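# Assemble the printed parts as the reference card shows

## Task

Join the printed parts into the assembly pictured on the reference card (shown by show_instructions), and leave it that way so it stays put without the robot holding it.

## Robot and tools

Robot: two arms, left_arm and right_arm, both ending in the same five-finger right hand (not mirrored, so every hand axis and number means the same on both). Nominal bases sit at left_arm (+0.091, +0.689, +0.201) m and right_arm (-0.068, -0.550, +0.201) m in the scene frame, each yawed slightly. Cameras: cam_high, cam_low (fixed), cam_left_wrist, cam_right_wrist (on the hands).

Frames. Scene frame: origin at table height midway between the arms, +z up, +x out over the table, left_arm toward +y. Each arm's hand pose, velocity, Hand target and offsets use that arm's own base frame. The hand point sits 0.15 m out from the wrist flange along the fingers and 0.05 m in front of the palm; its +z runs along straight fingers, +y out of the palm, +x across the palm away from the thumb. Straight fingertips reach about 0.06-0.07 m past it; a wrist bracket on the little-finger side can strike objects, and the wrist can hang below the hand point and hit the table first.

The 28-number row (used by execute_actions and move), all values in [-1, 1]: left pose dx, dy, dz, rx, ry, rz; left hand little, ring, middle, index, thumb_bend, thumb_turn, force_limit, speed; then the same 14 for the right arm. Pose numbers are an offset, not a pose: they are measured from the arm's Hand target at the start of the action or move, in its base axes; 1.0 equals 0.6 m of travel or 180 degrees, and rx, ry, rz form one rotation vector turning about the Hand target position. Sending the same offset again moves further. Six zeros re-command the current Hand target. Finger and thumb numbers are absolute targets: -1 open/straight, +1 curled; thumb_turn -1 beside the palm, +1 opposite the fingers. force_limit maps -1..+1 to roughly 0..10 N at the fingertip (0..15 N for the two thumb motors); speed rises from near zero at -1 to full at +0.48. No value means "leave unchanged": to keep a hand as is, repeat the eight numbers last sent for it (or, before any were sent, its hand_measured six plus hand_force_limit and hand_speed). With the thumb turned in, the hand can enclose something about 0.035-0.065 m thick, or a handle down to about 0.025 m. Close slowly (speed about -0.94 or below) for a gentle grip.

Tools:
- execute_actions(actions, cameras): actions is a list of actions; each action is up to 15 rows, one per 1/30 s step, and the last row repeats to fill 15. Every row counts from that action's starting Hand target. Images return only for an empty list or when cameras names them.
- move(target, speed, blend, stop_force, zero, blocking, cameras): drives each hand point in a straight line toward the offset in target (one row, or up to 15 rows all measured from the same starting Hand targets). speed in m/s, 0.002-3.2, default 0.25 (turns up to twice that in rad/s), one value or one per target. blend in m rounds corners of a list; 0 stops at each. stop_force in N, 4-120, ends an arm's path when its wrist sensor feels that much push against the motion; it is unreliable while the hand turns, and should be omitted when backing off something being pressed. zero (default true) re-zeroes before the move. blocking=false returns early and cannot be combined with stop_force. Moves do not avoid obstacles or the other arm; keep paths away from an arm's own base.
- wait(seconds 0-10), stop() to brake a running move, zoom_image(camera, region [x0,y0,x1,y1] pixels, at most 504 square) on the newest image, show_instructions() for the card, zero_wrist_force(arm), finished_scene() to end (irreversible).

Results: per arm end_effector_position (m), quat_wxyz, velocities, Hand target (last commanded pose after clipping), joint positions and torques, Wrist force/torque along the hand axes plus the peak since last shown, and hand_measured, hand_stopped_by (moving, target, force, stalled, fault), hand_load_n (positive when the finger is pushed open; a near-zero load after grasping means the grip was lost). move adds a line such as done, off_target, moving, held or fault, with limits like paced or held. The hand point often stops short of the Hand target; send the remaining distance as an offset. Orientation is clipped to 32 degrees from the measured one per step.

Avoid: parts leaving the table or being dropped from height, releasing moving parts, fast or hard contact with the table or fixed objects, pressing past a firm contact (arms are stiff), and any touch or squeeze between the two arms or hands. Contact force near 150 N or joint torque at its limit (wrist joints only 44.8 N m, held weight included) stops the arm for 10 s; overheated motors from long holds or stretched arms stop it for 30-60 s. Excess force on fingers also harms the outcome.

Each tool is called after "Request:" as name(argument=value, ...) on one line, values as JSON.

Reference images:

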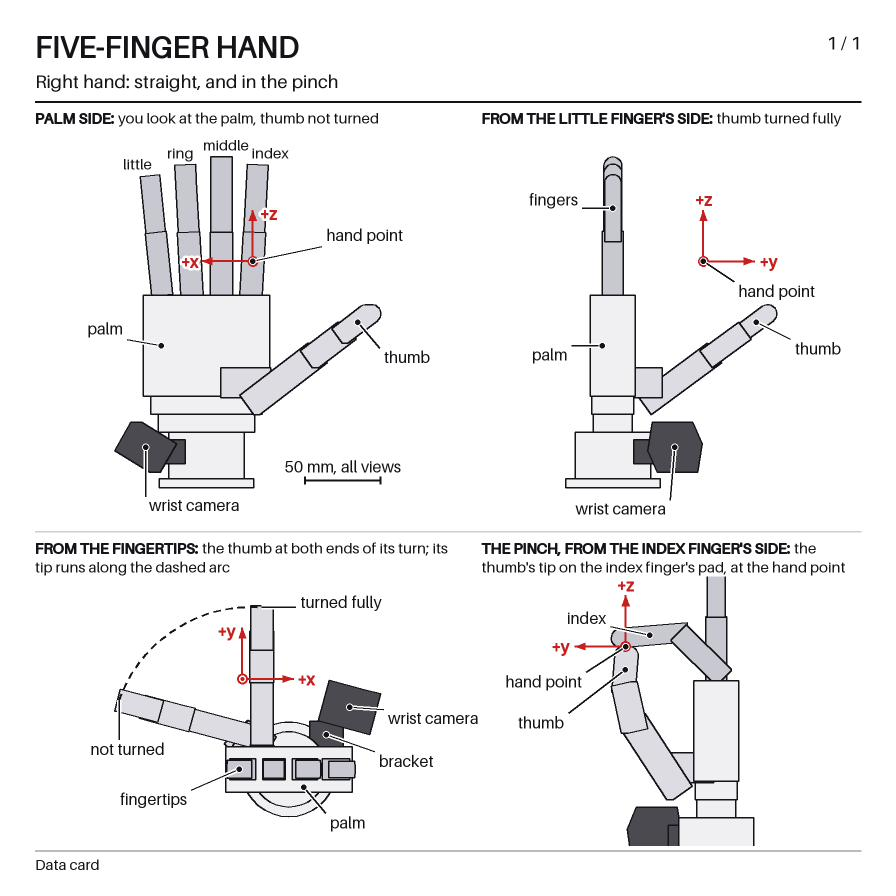

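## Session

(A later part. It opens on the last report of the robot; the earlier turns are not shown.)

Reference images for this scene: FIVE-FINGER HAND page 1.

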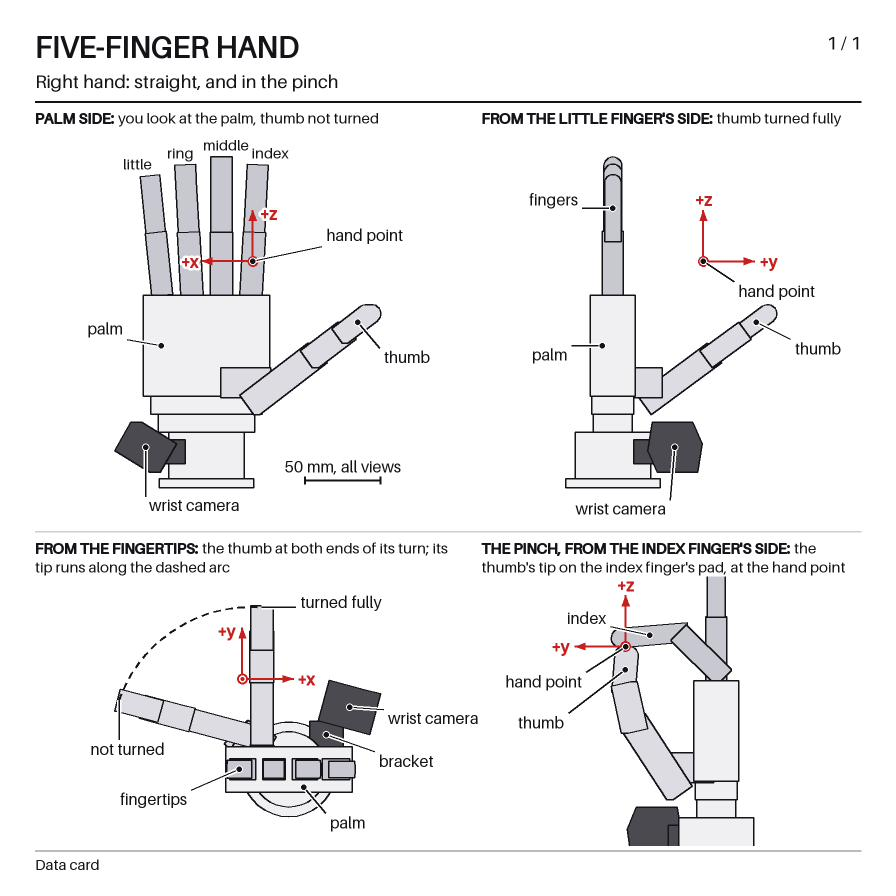

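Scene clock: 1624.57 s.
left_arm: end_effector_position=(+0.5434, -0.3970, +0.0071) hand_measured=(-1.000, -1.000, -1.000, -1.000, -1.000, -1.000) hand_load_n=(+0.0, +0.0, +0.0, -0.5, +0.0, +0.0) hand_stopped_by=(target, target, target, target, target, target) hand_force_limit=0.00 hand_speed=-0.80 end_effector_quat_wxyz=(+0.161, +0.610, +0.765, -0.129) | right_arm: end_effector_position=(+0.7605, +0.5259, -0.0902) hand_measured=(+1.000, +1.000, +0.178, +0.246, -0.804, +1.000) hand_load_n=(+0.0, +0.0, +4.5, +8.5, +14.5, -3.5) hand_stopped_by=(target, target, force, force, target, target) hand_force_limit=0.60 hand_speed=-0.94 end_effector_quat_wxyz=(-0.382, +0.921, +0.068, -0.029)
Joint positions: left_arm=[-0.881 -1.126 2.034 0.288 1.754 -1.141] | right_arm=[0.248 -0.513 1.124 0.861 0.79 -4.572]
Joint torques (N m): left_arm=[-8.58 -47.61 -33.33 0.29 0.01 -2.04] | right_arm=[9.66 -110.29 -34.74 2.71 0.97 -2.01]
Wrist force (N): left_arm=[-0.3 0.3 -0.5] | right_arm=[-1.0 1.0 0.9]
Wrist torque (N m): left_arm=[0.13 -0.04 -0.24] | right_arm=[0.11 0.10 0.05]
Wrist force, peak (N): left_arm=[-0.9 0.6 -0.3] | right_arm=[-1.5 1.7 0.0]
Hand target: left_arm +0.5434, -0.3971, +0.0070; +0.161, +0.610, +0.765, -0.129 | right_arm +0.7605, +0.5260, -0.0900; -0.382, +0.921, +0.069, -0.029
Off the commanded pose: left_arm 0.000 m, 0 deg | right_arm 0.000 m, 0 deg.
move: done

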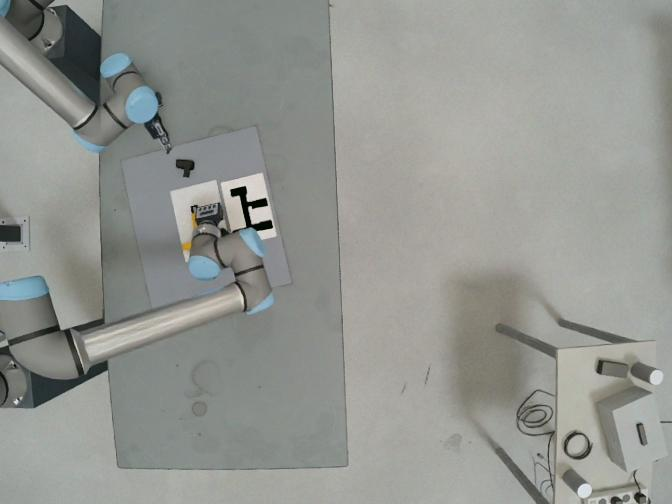

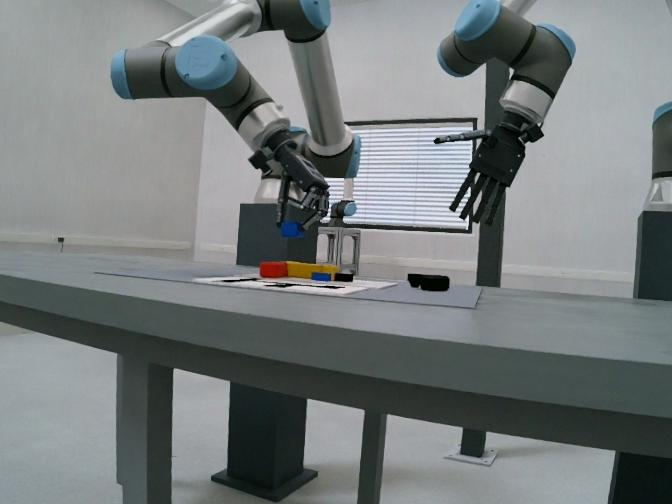

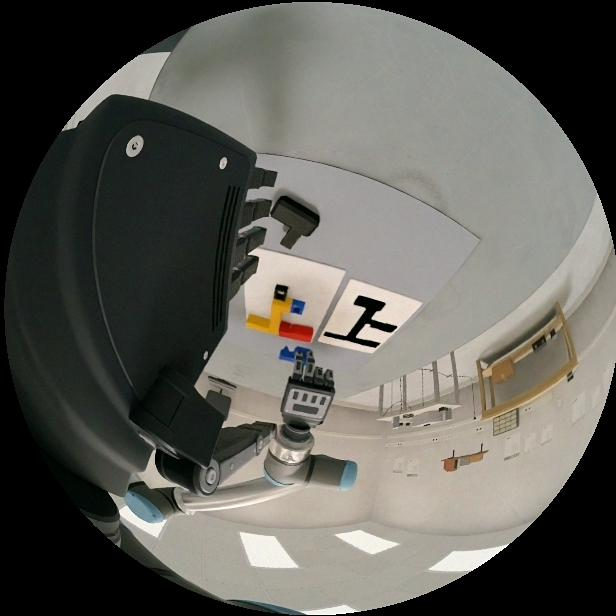

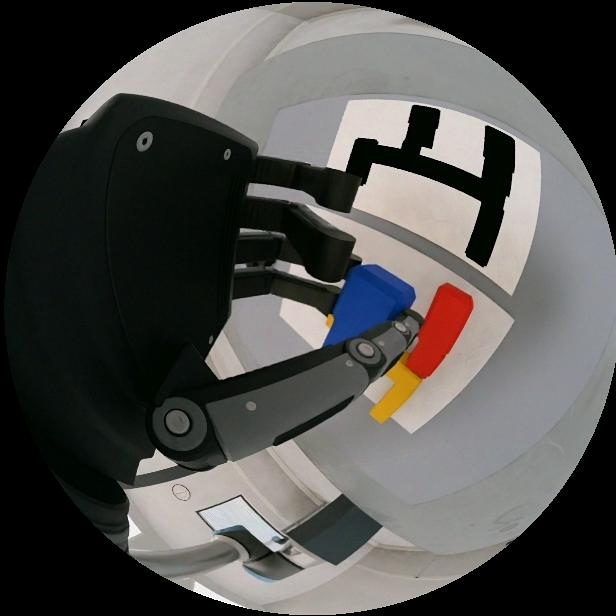

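Request:
move(target=[0,0,0,0,0,0,-1,-1,-1,-1,-1,-1,0,-0.8,-0.015,0.099,-0.075,0,0,0,1,1,0.6,0.6,-0.8,1,0.6,-0.94], speed=0.08, cameras=["cam_right_wrist","cam_left_wrist","cam_low"])

Request:
zoom_image(camera="cam_left_wrist", region=[265, 280, 335, 350])

Request:
zoom_image(camera="cam_low", region=[290, 240, 360, 292])

Request:
zoom_image(camera="cam_right_wrist", region=[220, 220, 460, 460])

Scene clock: 1662.63 s.
left_arm: end_effector_position=(+0.5434, -0.3971, +0.0070) hand_measured=(-1.000, -1.000, -1.000, -1.000, -1.000, -1.000) hand_load_n=(+0.0, +0.0, +0.0, +0.0, +0.0, +0.0) hand_stopped_by=(target, target, target, target, target, target) hand_force_limit=0.00 hand_speed=-0.80 end_effector_quat_wxyz=(+0.161, +0.610, +0.765, -0.129) | right_arm: end_effector_position=(+0.7515, +0.5856, -0.1352) hand_measured=(+1.000, +1.000, +0.178, +0.246, -0.804, +1.000) hand_load_n=(+0.0, +0.0, +4.0, +9.0, +14.5, -3.5) hand_stopped_by=(target, target, force, force, target, target) hand_force_limit=0.60 hand_speed=-0.94 end_effector_quat_wxyz=(-0.382, +0.921, +0.069, -0.029)
Joint positions: left_arm=[-0.881 -1.126 2.034 0.287 1.754 -1.141] | right_arm=[0.315 -0.445 1.058 0.794 0.799 -4.479]
Joint torques (N m): left_arm=[-10.74 -46.3 -33.26 -0.04 -2.22 -2.17] | right_arm=[-16.83 -120.1 -23.03 7.26 -1.15 -2.82]
Wrist force (N): left_arm=[-0.3 0.4 -0.3] | right_arm=[-0.6 0.5 0.5]
Wrist torque (N m): left_arm=[0.14 -0.05 -0.24] | right_arm=[0.07 0.04 -0.23]
Wrist force, peak (N): left_arm=[-0.3 0.7 -0.6] | right_arm=[-0.3 0.8 1.8]
Hand target: left_arm +0.5434, -0.3971, +0.0070; +0.161, +0.610, +0.765, -0.129 | right_arm +0.7515, +0.5854, -0.1350; -0.382, +0.921, +0.069, -0.029
Off the commanded pose: left_arm 0.000 m, 0 deg | right_arm 0.000 m, 0 deg.
move: done
Images, in order (width x height): cam_low 672x504, cam_left_wrist 616x616, cam_right_wrist 616x616.

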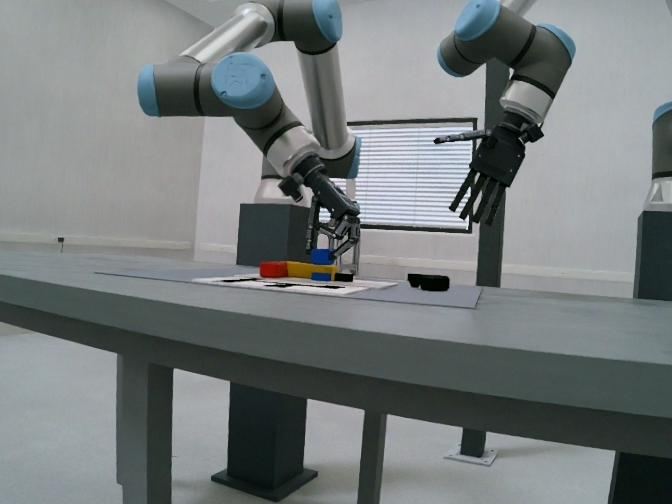

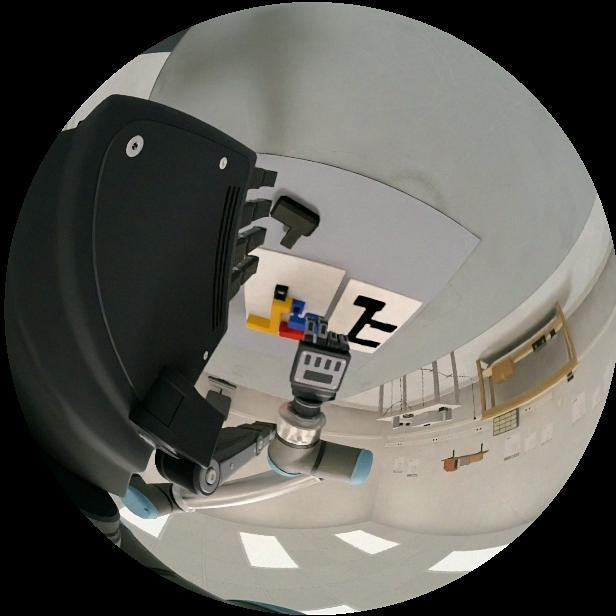

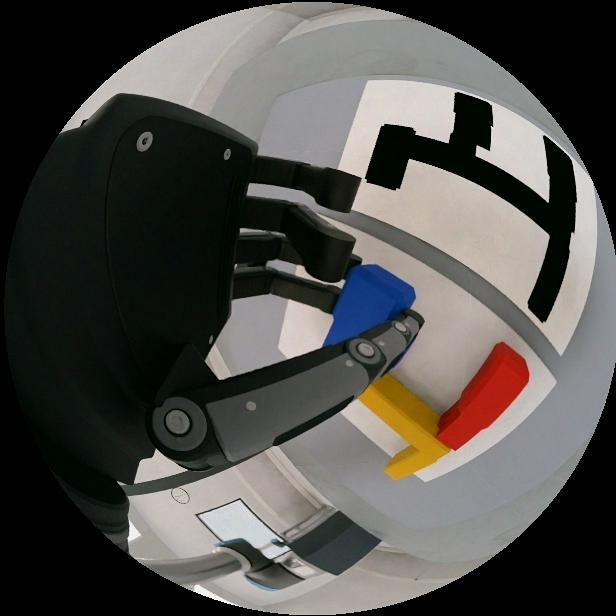

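Scaled by 7.200 from the camera's 616x616 image, which has a finer 880x880 frame.

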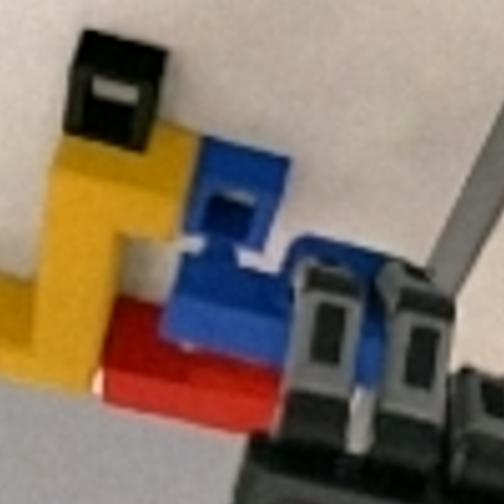

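Scaled by 7.200 from the camera's 672x504 image, which has a finer 960x720 frame.

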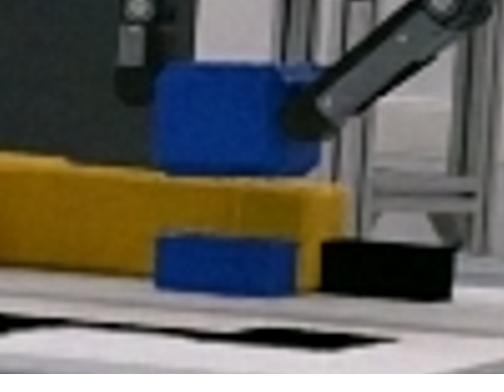

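Scaled by 2.100 from the camera's 616x616 image, which has a finer 880x880 frame.

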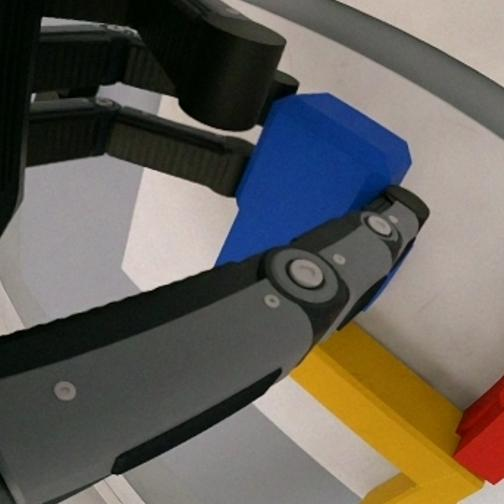

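Request:
move(target=[0,0,0,0,0,0,-1,-1,-1,-1,-1,-1,0,-0.8,0.0084,-0.0164,-0.025,0,0,0,1,1,0.6,0.6,-0.8,1,0.6,-0.94], speed=0.04, cameras=["cam_right_wrist","cam_left_wrist","cam_low"])

Request:
zoom_image(camera="cam_left_wrist", region=[275, 285, 325, 335])

Request:
zoom_image(camera="cam_low", region=[295, 243, 355, 288])

Scene clock: 1706.07 s.
left_arm: end_effector_position=(+0.5434, -0.3971, +0.0070) hand_measured=(-1.000, -1.000, -1.000, -1.000, -1.000, -1.000) hand_load_n=(+0.0, +0.0, +0.0, +0.0, +0.0, +0.0) hand_stopped_by=(target, target, target, target, target, target) hand_force_limit=0.00 hand_speed=-0.80 end_effector_quat_wxyz=(+0.161, +0.610, +0.765, -0.129) | right_arm: end_effector_position=(+0.7567, +0.5754, -0.1503) hand_measured=(+1.000, +1.000, +0.178, +0.246, -0.804, +1.000) hand_load_n=(+0.0, +0.0, +4.0, +8.5, +14.0, -3.5) hand_stopped_by=(target, target, force, force, target, target) hand_force_limit=0.60 hand_speed=-0.94 end_effector_quat_wxyz=(-0.382, +0.921, +0.069, -0.029)
Joint positions: left_arm=[-0.881 -1.126 2.034 0.287 1.754 -1.141] | right_arm=[0.303 -0.427 1.055 0.792 0.797 -4.496]
Joint torques (N m): left_arm=[-8.04 -46.83 -32.88 -0.15 -2.06 -2.01] | right_arm=[9.47 -124.05 -33.02 0.59 -2.89 1.85]
Wrist force (N): left_arm=[-0.2 0.4 -0.2] | right_arm=[-0.7 0.6 0.6]
Wrist torque (N m): left_arm=[0.13 -0.07 -0.24] | right_arm=[0.08 0.06 0.05]
Wrist force, peak (N): left_arm=[-0.6 0.6 -0.4] | right_arm=[-1.1 1.0 0.9]
Hand target: left_arm +0.5434, -0.3971, +0.0070; +0.161, +0.610, +0.765, -0.129 | right_arm +0.7566, +0.5756, -0.1500; -0.382, +0.921, +0.069, -0.029
Off the commanded pose: left_arm 0.000 m, 0 deg | right_arm 0.000 m, 0 deg.
move: done
Images, in order (width x height): cam_low 672x504, cam_left_wrist 616x616, cam_right_wrist 616x616.

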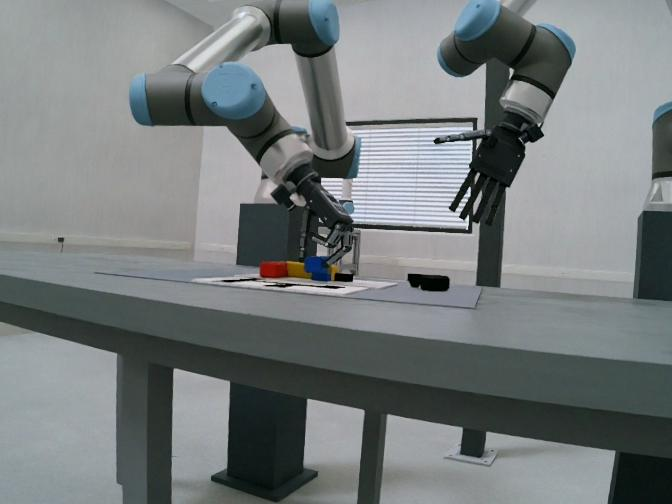

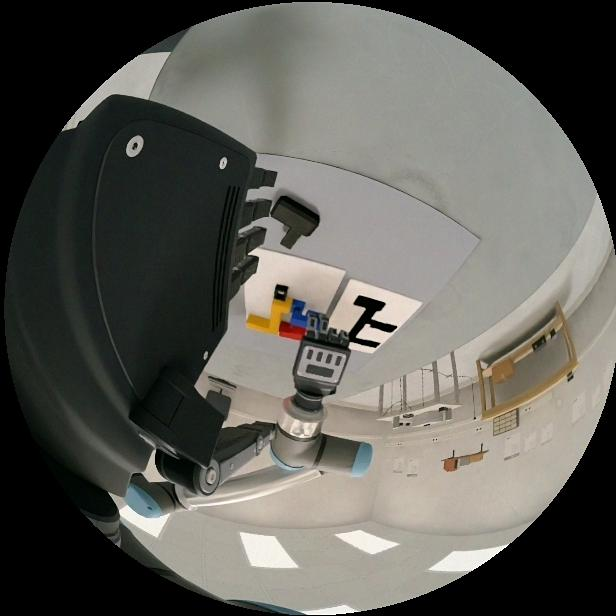

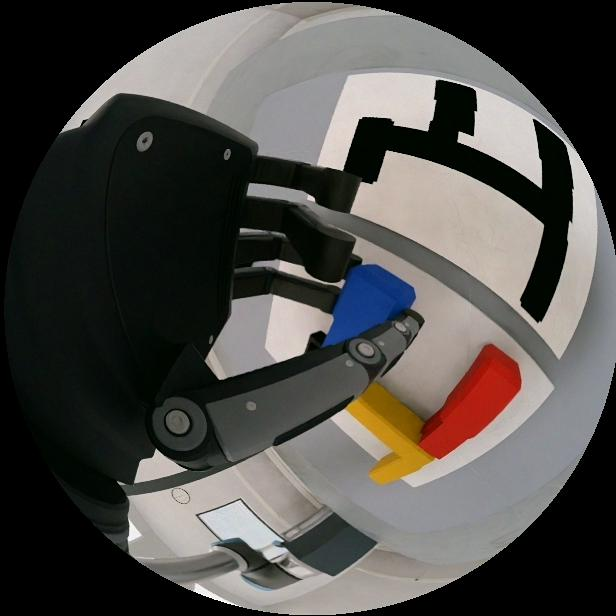

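Scaled by 10.080 from the camera's 616x616 image, which has a finer 880x880 frame.

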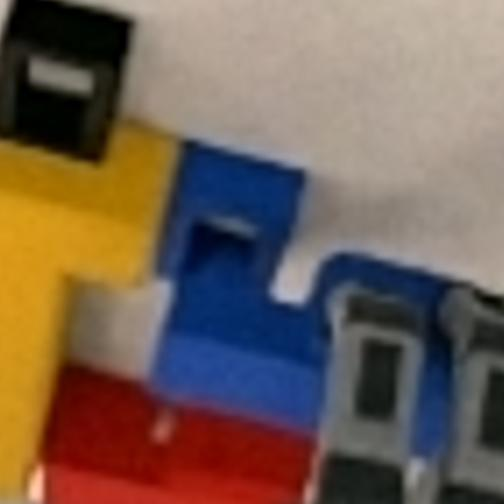

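Scaled by 8.400 from the camera's 672x504 image, which has a finer 960x720 frame.

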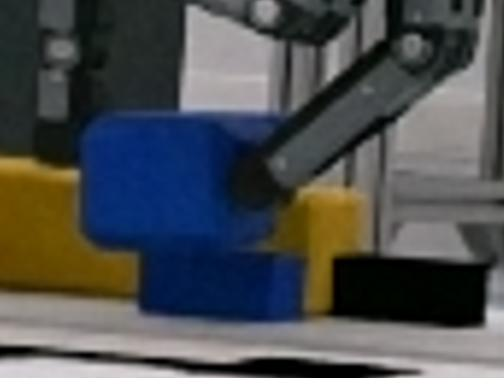

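Request:
zoom_image(camera="cam_low", region=[300, 252, 340, 284])

Request:
zoom_image(camera="cam_low", region=[250, 255, 290, 287])

Request:
zoom_image(camera="cam_left_wrist", region=[286, 294, 318, 326])

Scaled by 12.600 from the camera's 672x504 image, which has a finer 960x720 frame.

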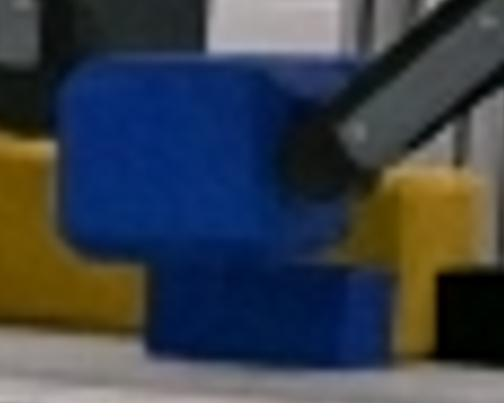

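Scaled by 12.600 from the camera's 672x504 image, which has a finer 960x720 frame.

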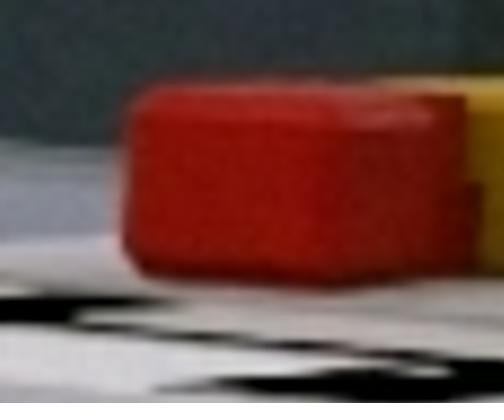

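Scaled by 15.750 from the camera's 616x616 image, which has a finer 880x880 frame.

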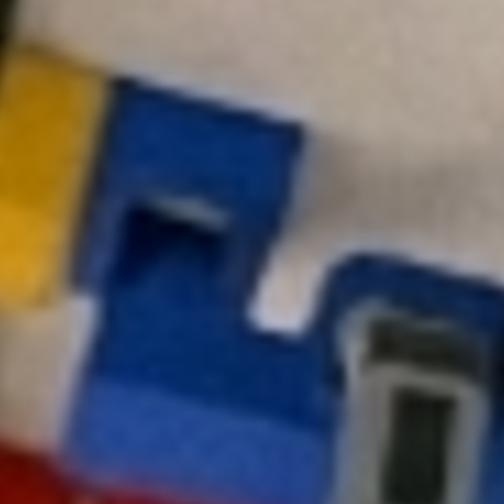

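Request:
move(target=[0,0,0,0,0,0,-1,-1,-1,-1,-1,-1,0,-0.8,0,0,-0.0342,0,0,0,1,1,0.6,0.6,-0.8,1,0.6,-0.94], speed=0.015, stop_force=6, cameras=["cam_right_wrist","cam_left_wrist","cam_low"])

Request:
zoom_image(camera="cam_left_wrist", region=[286, 294, 318, 326])

Request:
zoom_image(camera="cam_low", region=[300, 252, 340, 284])

Scene clock: 1747.10 s.
left_arm: end_effector_position=(+0.5434, -0.3971, +0.0070) hand_measured=(-1.000, -1.000, -1.000, -1.000, -1.000, -1.000) hand_load_n=(+0.0, +0.0, +0.0, +0.0, +0.0, +0.0) hand_stopped_by=(target, target, target, target, target, target) hand_force_limit=0.00 hand_speed=-0.80 end_effector_quat_wxyz=(+0.161, +0.610, +0.765, -0.129) | right_arm: end_effector_position=(+0.7565, +0.5756, -0.1652) hand_measured=(+1.000, +1.000, +0.178, +0.246, -0.804, +1.000) hand_load_n=(+0.0, +0.0, +4.0, +7.0, +13.0, -1.5) hand_stopped_by=(target, target, force, force, target, target) hand_force_limit=0.60 hand_speed=-0.94 end_effector_quat_wxyz=(-0.382, +0.921, +0.069, -0.029)
Joint positions: left_arm=[-0.881 -1.126 2.034 0.287 1.754 -1.141] | right_arm=[0.303 -0.411 1.05 0.779 0.797 -4.496]
Joint torques (N m): left_arm=[-8.81 -46.71 -32.92 0.07 -2.09 -2.06] | right_arm=[-2.63 -121.78 -23.38 7.55 0.35 2.04]
Wrist force (N): left_arm=[-0.2 0.6 -0.3] | right_arm=[-2.7 0.5 0.6]
Wrist torque (N m): left_arm=[0.17 -0.07 -0.23] | right_arm=[0.09 0.09 0.08]
Wrist force, peak (N): left_arm=[-0.3 0.7 -0.3] | right_arm=[-4.3 -7.5 -3.0]
Hand target: left_arm +0.5434, -0.3971, +0.0070; +0.161, +0.610, +0.765, -0.129 | right_arm +0.7566, +0.5756, -0.1652; -0.382, +0.921, +0.069, -0.029 (not the last commanded pose)
Off the commanded pose: left_arm 0.000 m, 0 deg | right_arm 0.005 m, 0 deg.
move: contact (right_arm)
Images, in order (width x height): cam_low 672x504, cam_left_wrist 616x616, cam_right_wrist 616x616.

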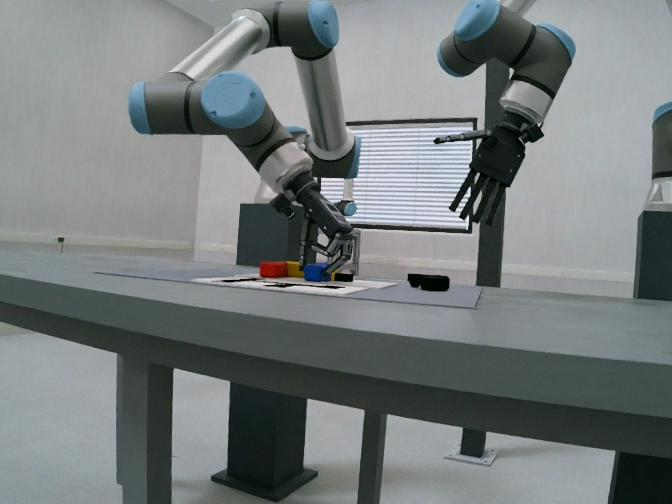

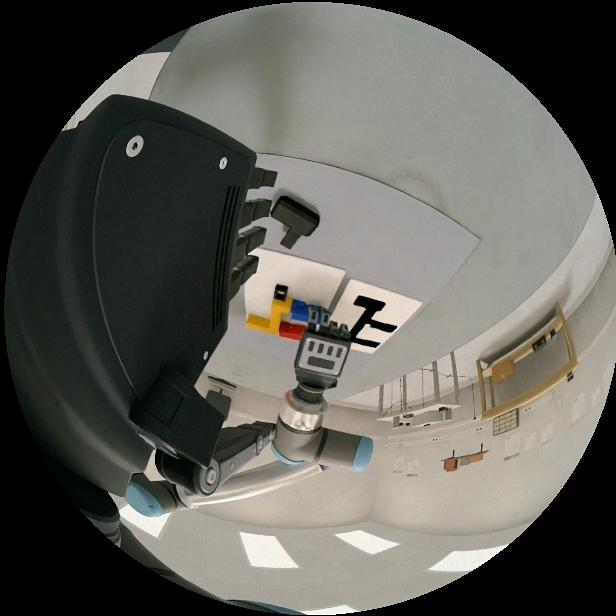

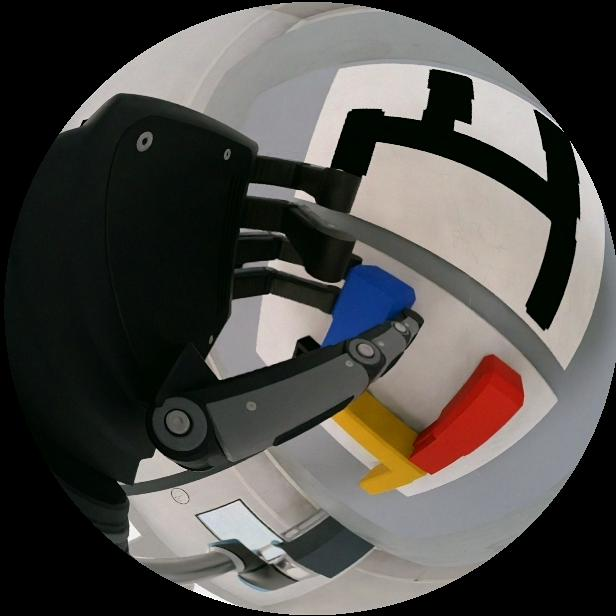

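Scaled by 15.750 from the camera's 616x616 image, which has a finer 880x880 frame.

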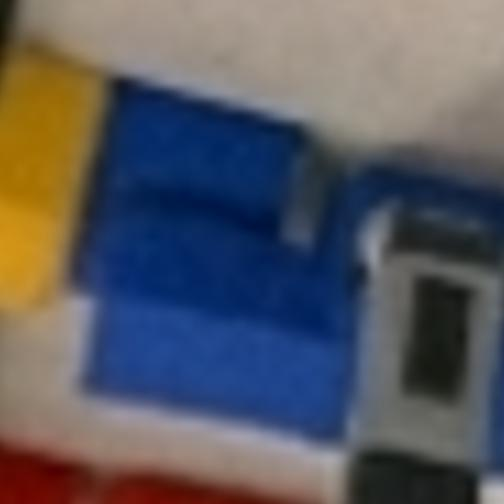

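Scaled by 12.600 from the camera's 672x504 image, which has a finer 960x720 frame.

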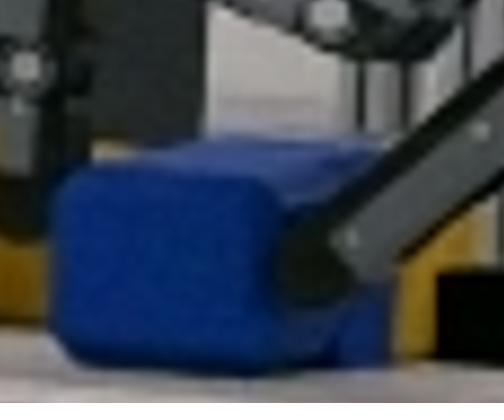

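Request:
move(target=[0,0,0,0,0,0,-1,-1,-1,-1,-1,-1,0,-0.8,0,0,-0.0117,0,0,0,1,1,0.6,0.6,-0.8,1,0.6,-0.94], speed=0.01, stop_force=13, cameras=["cam_left_wrist","cam_low"])

Request:
zoom_image(camera="cam_left_wrist", region=[286, 294, 318, 326])

Request:
zoom_image(camera="cam_low", region=[300, 252, 340, 284])

Scene clock: 1759.27 s.
left_arm: end_effector_position=(+0.5434, -0.3971, +0.0070) hand_measured=(-1.000, -1.000, -1.000, -1.000, -1.000, -1.000) hand_load_n=(+0.0, +0.0, +0.0, +0.0, -0.5, +0.0) hand_stopped_by=(target, target, target, target, target, target) hand_force_limit=0.00 hand_speed=-0.80 end_effector_quat_wxyz=(+0.161, +0.610, +0.765, -0.129) | right_arm: end_effector_position=(+0.7566, +0.5756, -0.1723) hand_measured=(+1.000, +1.000, +0.178, +0.246, -0.804, +1.000) hand_load_n=(+0.0, +0.0, +3.0, +4.0, +13.5, +0.0) hand_stopped_by=(target, target, force, force, target, target) hand_force_limit=0.60 hand_speed=-0.94 end_effector_quat_wxyz=(-0.382, +0.921, +0.069, -0.029)
Joint positions: left_arm=[-0.881 -1.126 2.034 0.287 1.754 -1.141] | right_arm=[0.303 -0.403 1.048 0.774 0.797 -4.496]
Joint torques (N m): left_arm=[-10.16 -47.49 -33.5 -0.01 -2.13 -2.29] | right_arm=[-12.75 -108.77 -27.27 2.22 0.49 1.65]
Wrist force (N): left_arm=[-0.2 0.4 -0.2] | right_arm=[-1.0 -6.6 -5.9]
Wrist torque (N m): left_arm=[0.12 -0.07 -0.23] | right_arm=[-0.10 0.15 -0.01]
Wrist force, peak (N): left_arm=[-0.5 0.8 -0.4] | right_arm=[-3.6 -7.7 -4.6]
Hand target: left_arm +0.5434, -0.3971, +0.0070; +0.161, +0.610, +0.765, -0.129 | right_arm +0.7566, +0.5756, -0.1722; -0.382, +0.921, +0.069, -0.029
Off the commanded pose: left_arm 0.000 m, 0 deg | right_arm 0.000 m, 0 deg.
move: done
Images, in order (width x height): cam_low 672x504, cam_left_wrist 616x616.

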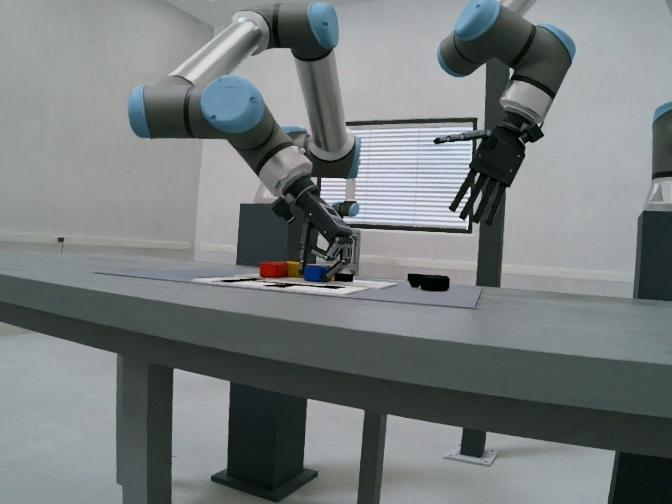

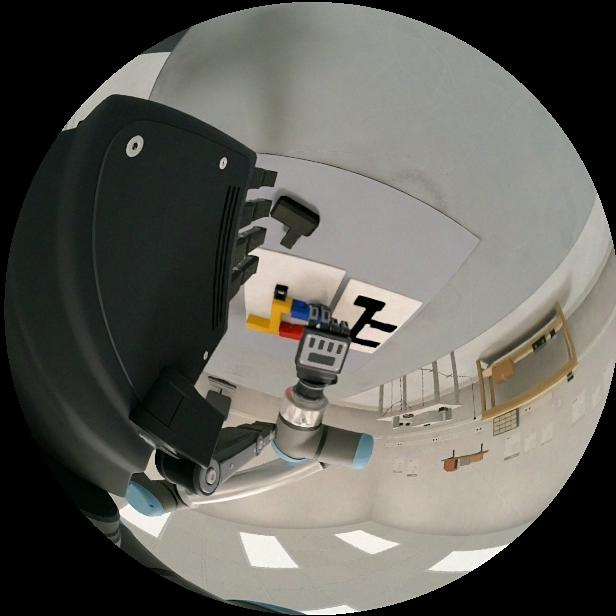

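Scaled by 15.750 from the camera's 616x616 image, which has a finer 880x880 frame.

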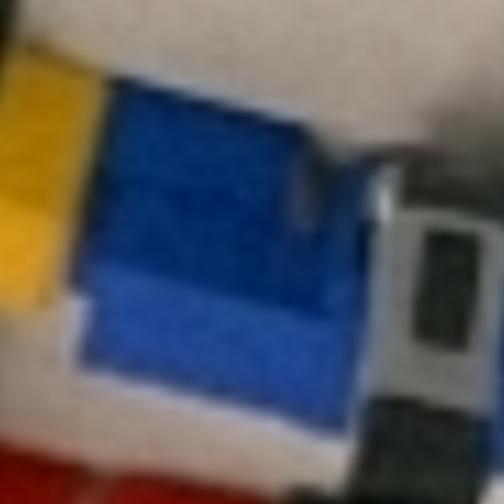

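Scaled by 12.600 from the camera's 672x504 image, which has a finer 960x720 frame.

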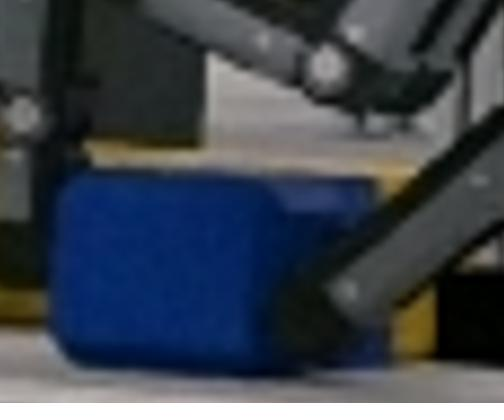

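Request:
move(target=[[0,0,0,0,0,0,-1,-1,-1,-1,-1,-1,0,-0.8,0,0,0.002,0,0,0,1,1,0.6,0.6,-1,1,0.6,-0.7],[0,0,0,0,0,0,-1,-1,-1,-1,-1,-1,0,-0.8,-0.0004,0.0025,0.0083,0,0,0,1,1,0.6,0.6,-1,1,0.6,-0.7],[0,0,0,0,0,0,-1,-1,-1,-1,-1,-1,0,-0.8,-0.0004,0.0025,0.12,0,0,0,1,1,0.6,0.6,-1,1,0.6,-0.7]], speed=[0.02, 0.02, 0.06], cameras=["cam_left_wrist","cam_low","cam_right_wrist"])

Request:
zoom_image(camera="cam_left_wrist", region=[232, 260, 332, 360])

Request:
zoom_image(camera="cam_low", region=[250, 235, 370, 295])

Request:
zoom_image(camera="cam_left_wrist", region=[286, 294, 318, 326])

Scene clock: 1767.43 s.
left_arm: end_effector_position=(+0.5434, -0.3971, +0.0070) hand_measured=(-1.000, -1.000, -1.000, -1.000, -1.000, -1.000) hand_load_n=(+0.0, +0.0, +0.0, +0.0, -0.5, +0.0) hand_stopped_by=(target, target, target, target, target, target) hand_force_limit=0.00 hand_speed=-0.80 end_effector_quat_wxyz=(+0.161, +0.610, +0.765, -0.129) | right_arm: end_effector_position=(+0.7562, +0.5771, -0.0999) hand_measured=(+1.000, +1.000, +0.178, +0.246, -1.000, +1.000) hand_load_n=(+0.0, +0.0, +0.0, +0.0, +0.0, +0.0) hand_stopped_by=(target, target, force, force, target, target) hand_force_limit=0.60 hand_speed=-0.70 end_effector_quat_wxyz=(-0.382, +0.921, +0.068, -0.029)
Joint positions: left_arm=[-0.881 -1.126 2.034 0.287 1.754 -1.141] | right_arm=[0.305 -0.481 1.062 0.835 0.797 -4.493]
Joint torques (N m): left_arm=[-9.7 -46.6 -33.06 -0.06 -2.06 -2.2] | right_arm=[9.14 -88.91 -26.65 0.17 -0.15 -1.44]
Wrist force (N): left_arm=[-0.3 0.4 -0.2] | right_arm=[-0.5 0.5 0.8]
Wrist torque (N m): left_arm=[0.12 -0.06 -0.24] | right_arm=[0.05 0.05 0.05]
Wrist force, peak (N): left_arm=[-0.5 0.4 -0.6] | right_arm=[-0.8 -7.0 -6.0]
Hand target: left_arm +0.5434, -0.3971, +0.0070; +0.161, +0.610, +0.765, -0.129 | right_arm +0.7563, +0.5771, -0.1002; -0.382, +0.921, +0.069, -0.029
Off the commanded pose: left_arm 0.000 m, 0 deg | right_arm 0.000 m, 0 deg.
move: done
Images, in order (width x height): cam_low 672x504, cam_left_wrist 616x616, cam_right_wrist 616x616.

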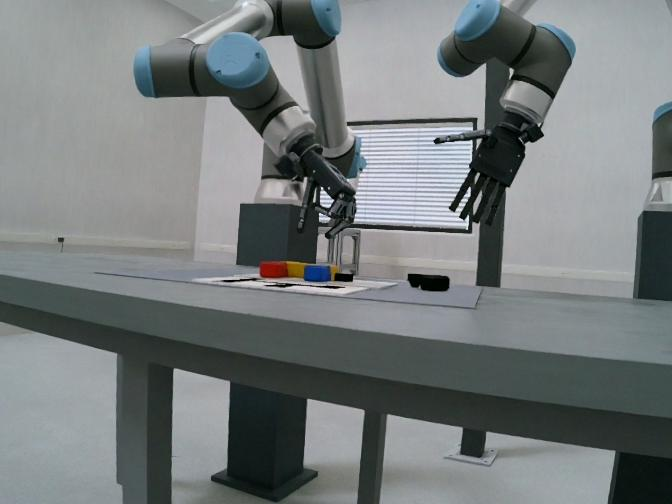

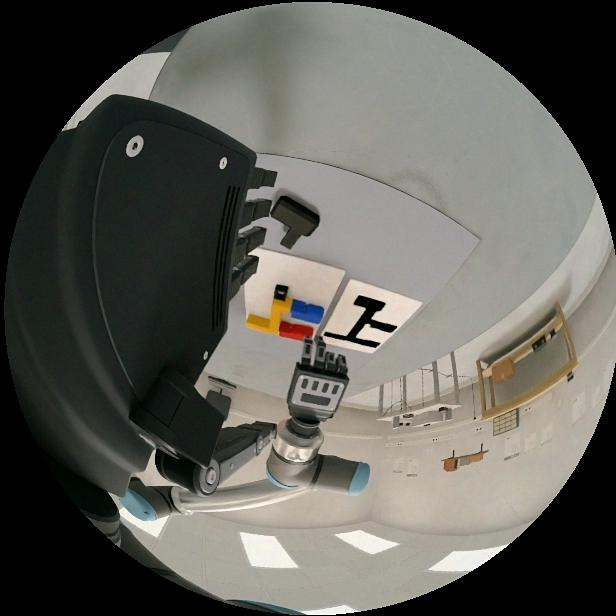

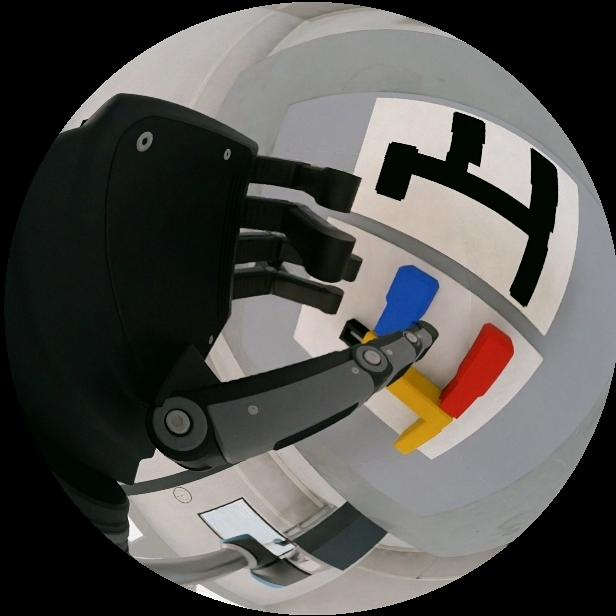

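Scaled by 5.040 from the camera's 616x616 image, which has a finer 880x880 frame.

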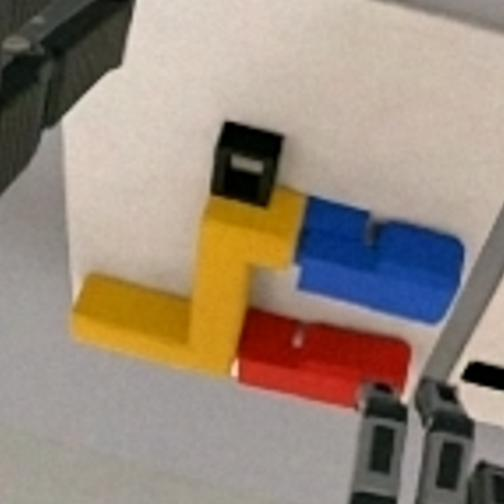

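Scaled by 4.200 from the camera's 672x504 image, which has a finer 960x720 frame.

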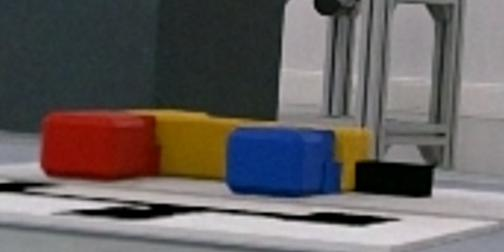

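Scaled by 15.750 from the camera's 616x616 image, which has a finer 880x880 frame.

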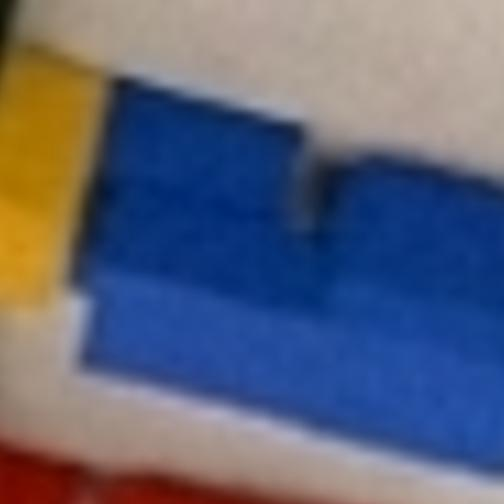

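Request:
zoom_image(camera="cam_left_wrist", region=[260, 180, 330, 250])

Request:
execute_actions(actions=[], cameras=["cam_high"])

Request:
zoom_image(camera="cam_high", region=[150, 135, 290, 275])

Scaled by 7.200 from the camera's 616x616 image, which has a finer 880x880 frame.

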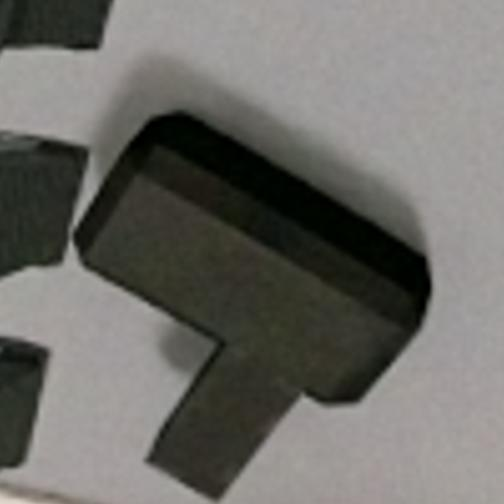

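Scene clock: 1785.57 s.
left_arm: end_effector_position=(+0.5434, -0.3971, +0.0070) hand_measured=(-1.000, -1.000, -1.000, -1.000, -1.000, -1.000) hand_load_n=(+0.0, +0.0, +0.0, +0.0, +0.0, +0.0) hand_stopped_by=(target, target, target, target, target, target) hand_force_limit=0.00 hand_speed=-0.80 end_effector_quat_wxyz=(+0.161, +0.610, +0.765, -0.129) | right_arm: end_effector_position=(+0.7563, +0.5771, -0.1002) hand_measured=(+1.000, +1.000, +0.178, +0.246, -1.000, +1.000) hand_load_n=(+0.0, +0.0, +0.0, +0.0, +0.0, +0.0) hand_stopped_by=(target, target, force, force, target, target) hand_force_limit=0.60 hand_speed=-0.70 end_effector_quat_wxyz=(-0.382, +0.921, +0.069, -0.029)
Joint positions: left_arm=[-0.881 -1.126 2.034 0.287 1.754 -1.141] | right_arm=[0.305 -0.48 1.062 0.835 0.797 -4.493]
Joint velocities: within noise
Joint torques (N m): left_arm=[-7.81 -47.77 -32.66 -0.01 -2.03 -2.19] | right_arm=[-6.79 -88.47 -37.66 -1.35 -2.5 -2.87]
Wrist force (N): left_arm=[-0.1 0.3 -0.3] | right_arm=[-0.7 0.6 0.9]
Wrist torque (N m): left_arm=[0.12 -0.09 -0.23] | right_arm=[0.04 0.07 0.04]
Wrist force, peak (N): left_arm=[-0.4 0.8 -0.3] | right_arm=[-0.7 0.6 1.2]
Hand target: left_arm +0.5434, -0.3971, +0.0070; +0.161, +0.610, +0.765, -0.129 | right_arm +0.7563, +0.5771, -0.1002; -0.382, +0.921, +0.069, -0.029
Off the commanded pose: left_arm 0.000 m, 0 deg | right_arm 0.000 m, 0 deg.
Images, in order (width x height): cam_high 672x504.

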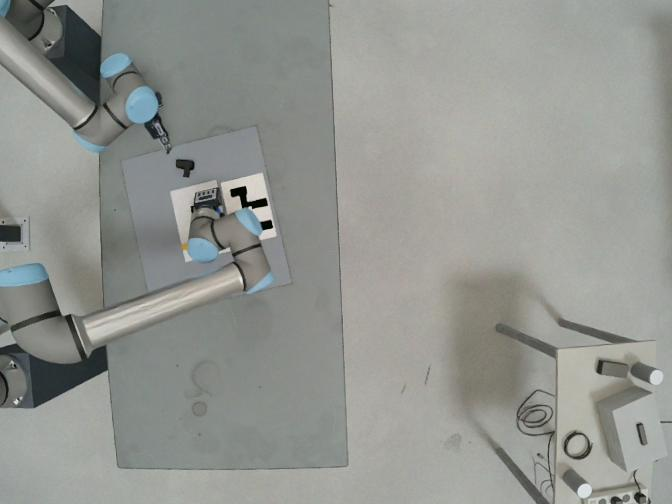

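Scaled by 3.600 from the camera's 672x504 image, which has a finer 960x720 frame.

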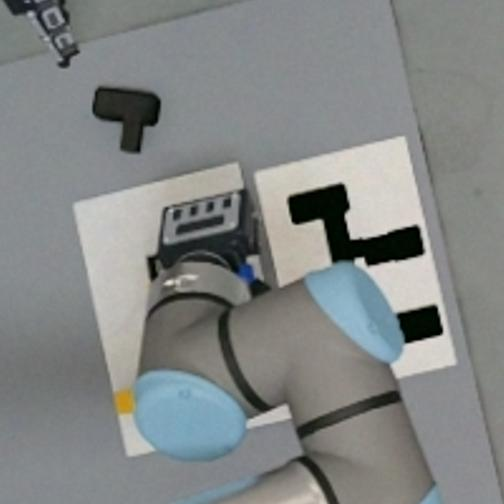

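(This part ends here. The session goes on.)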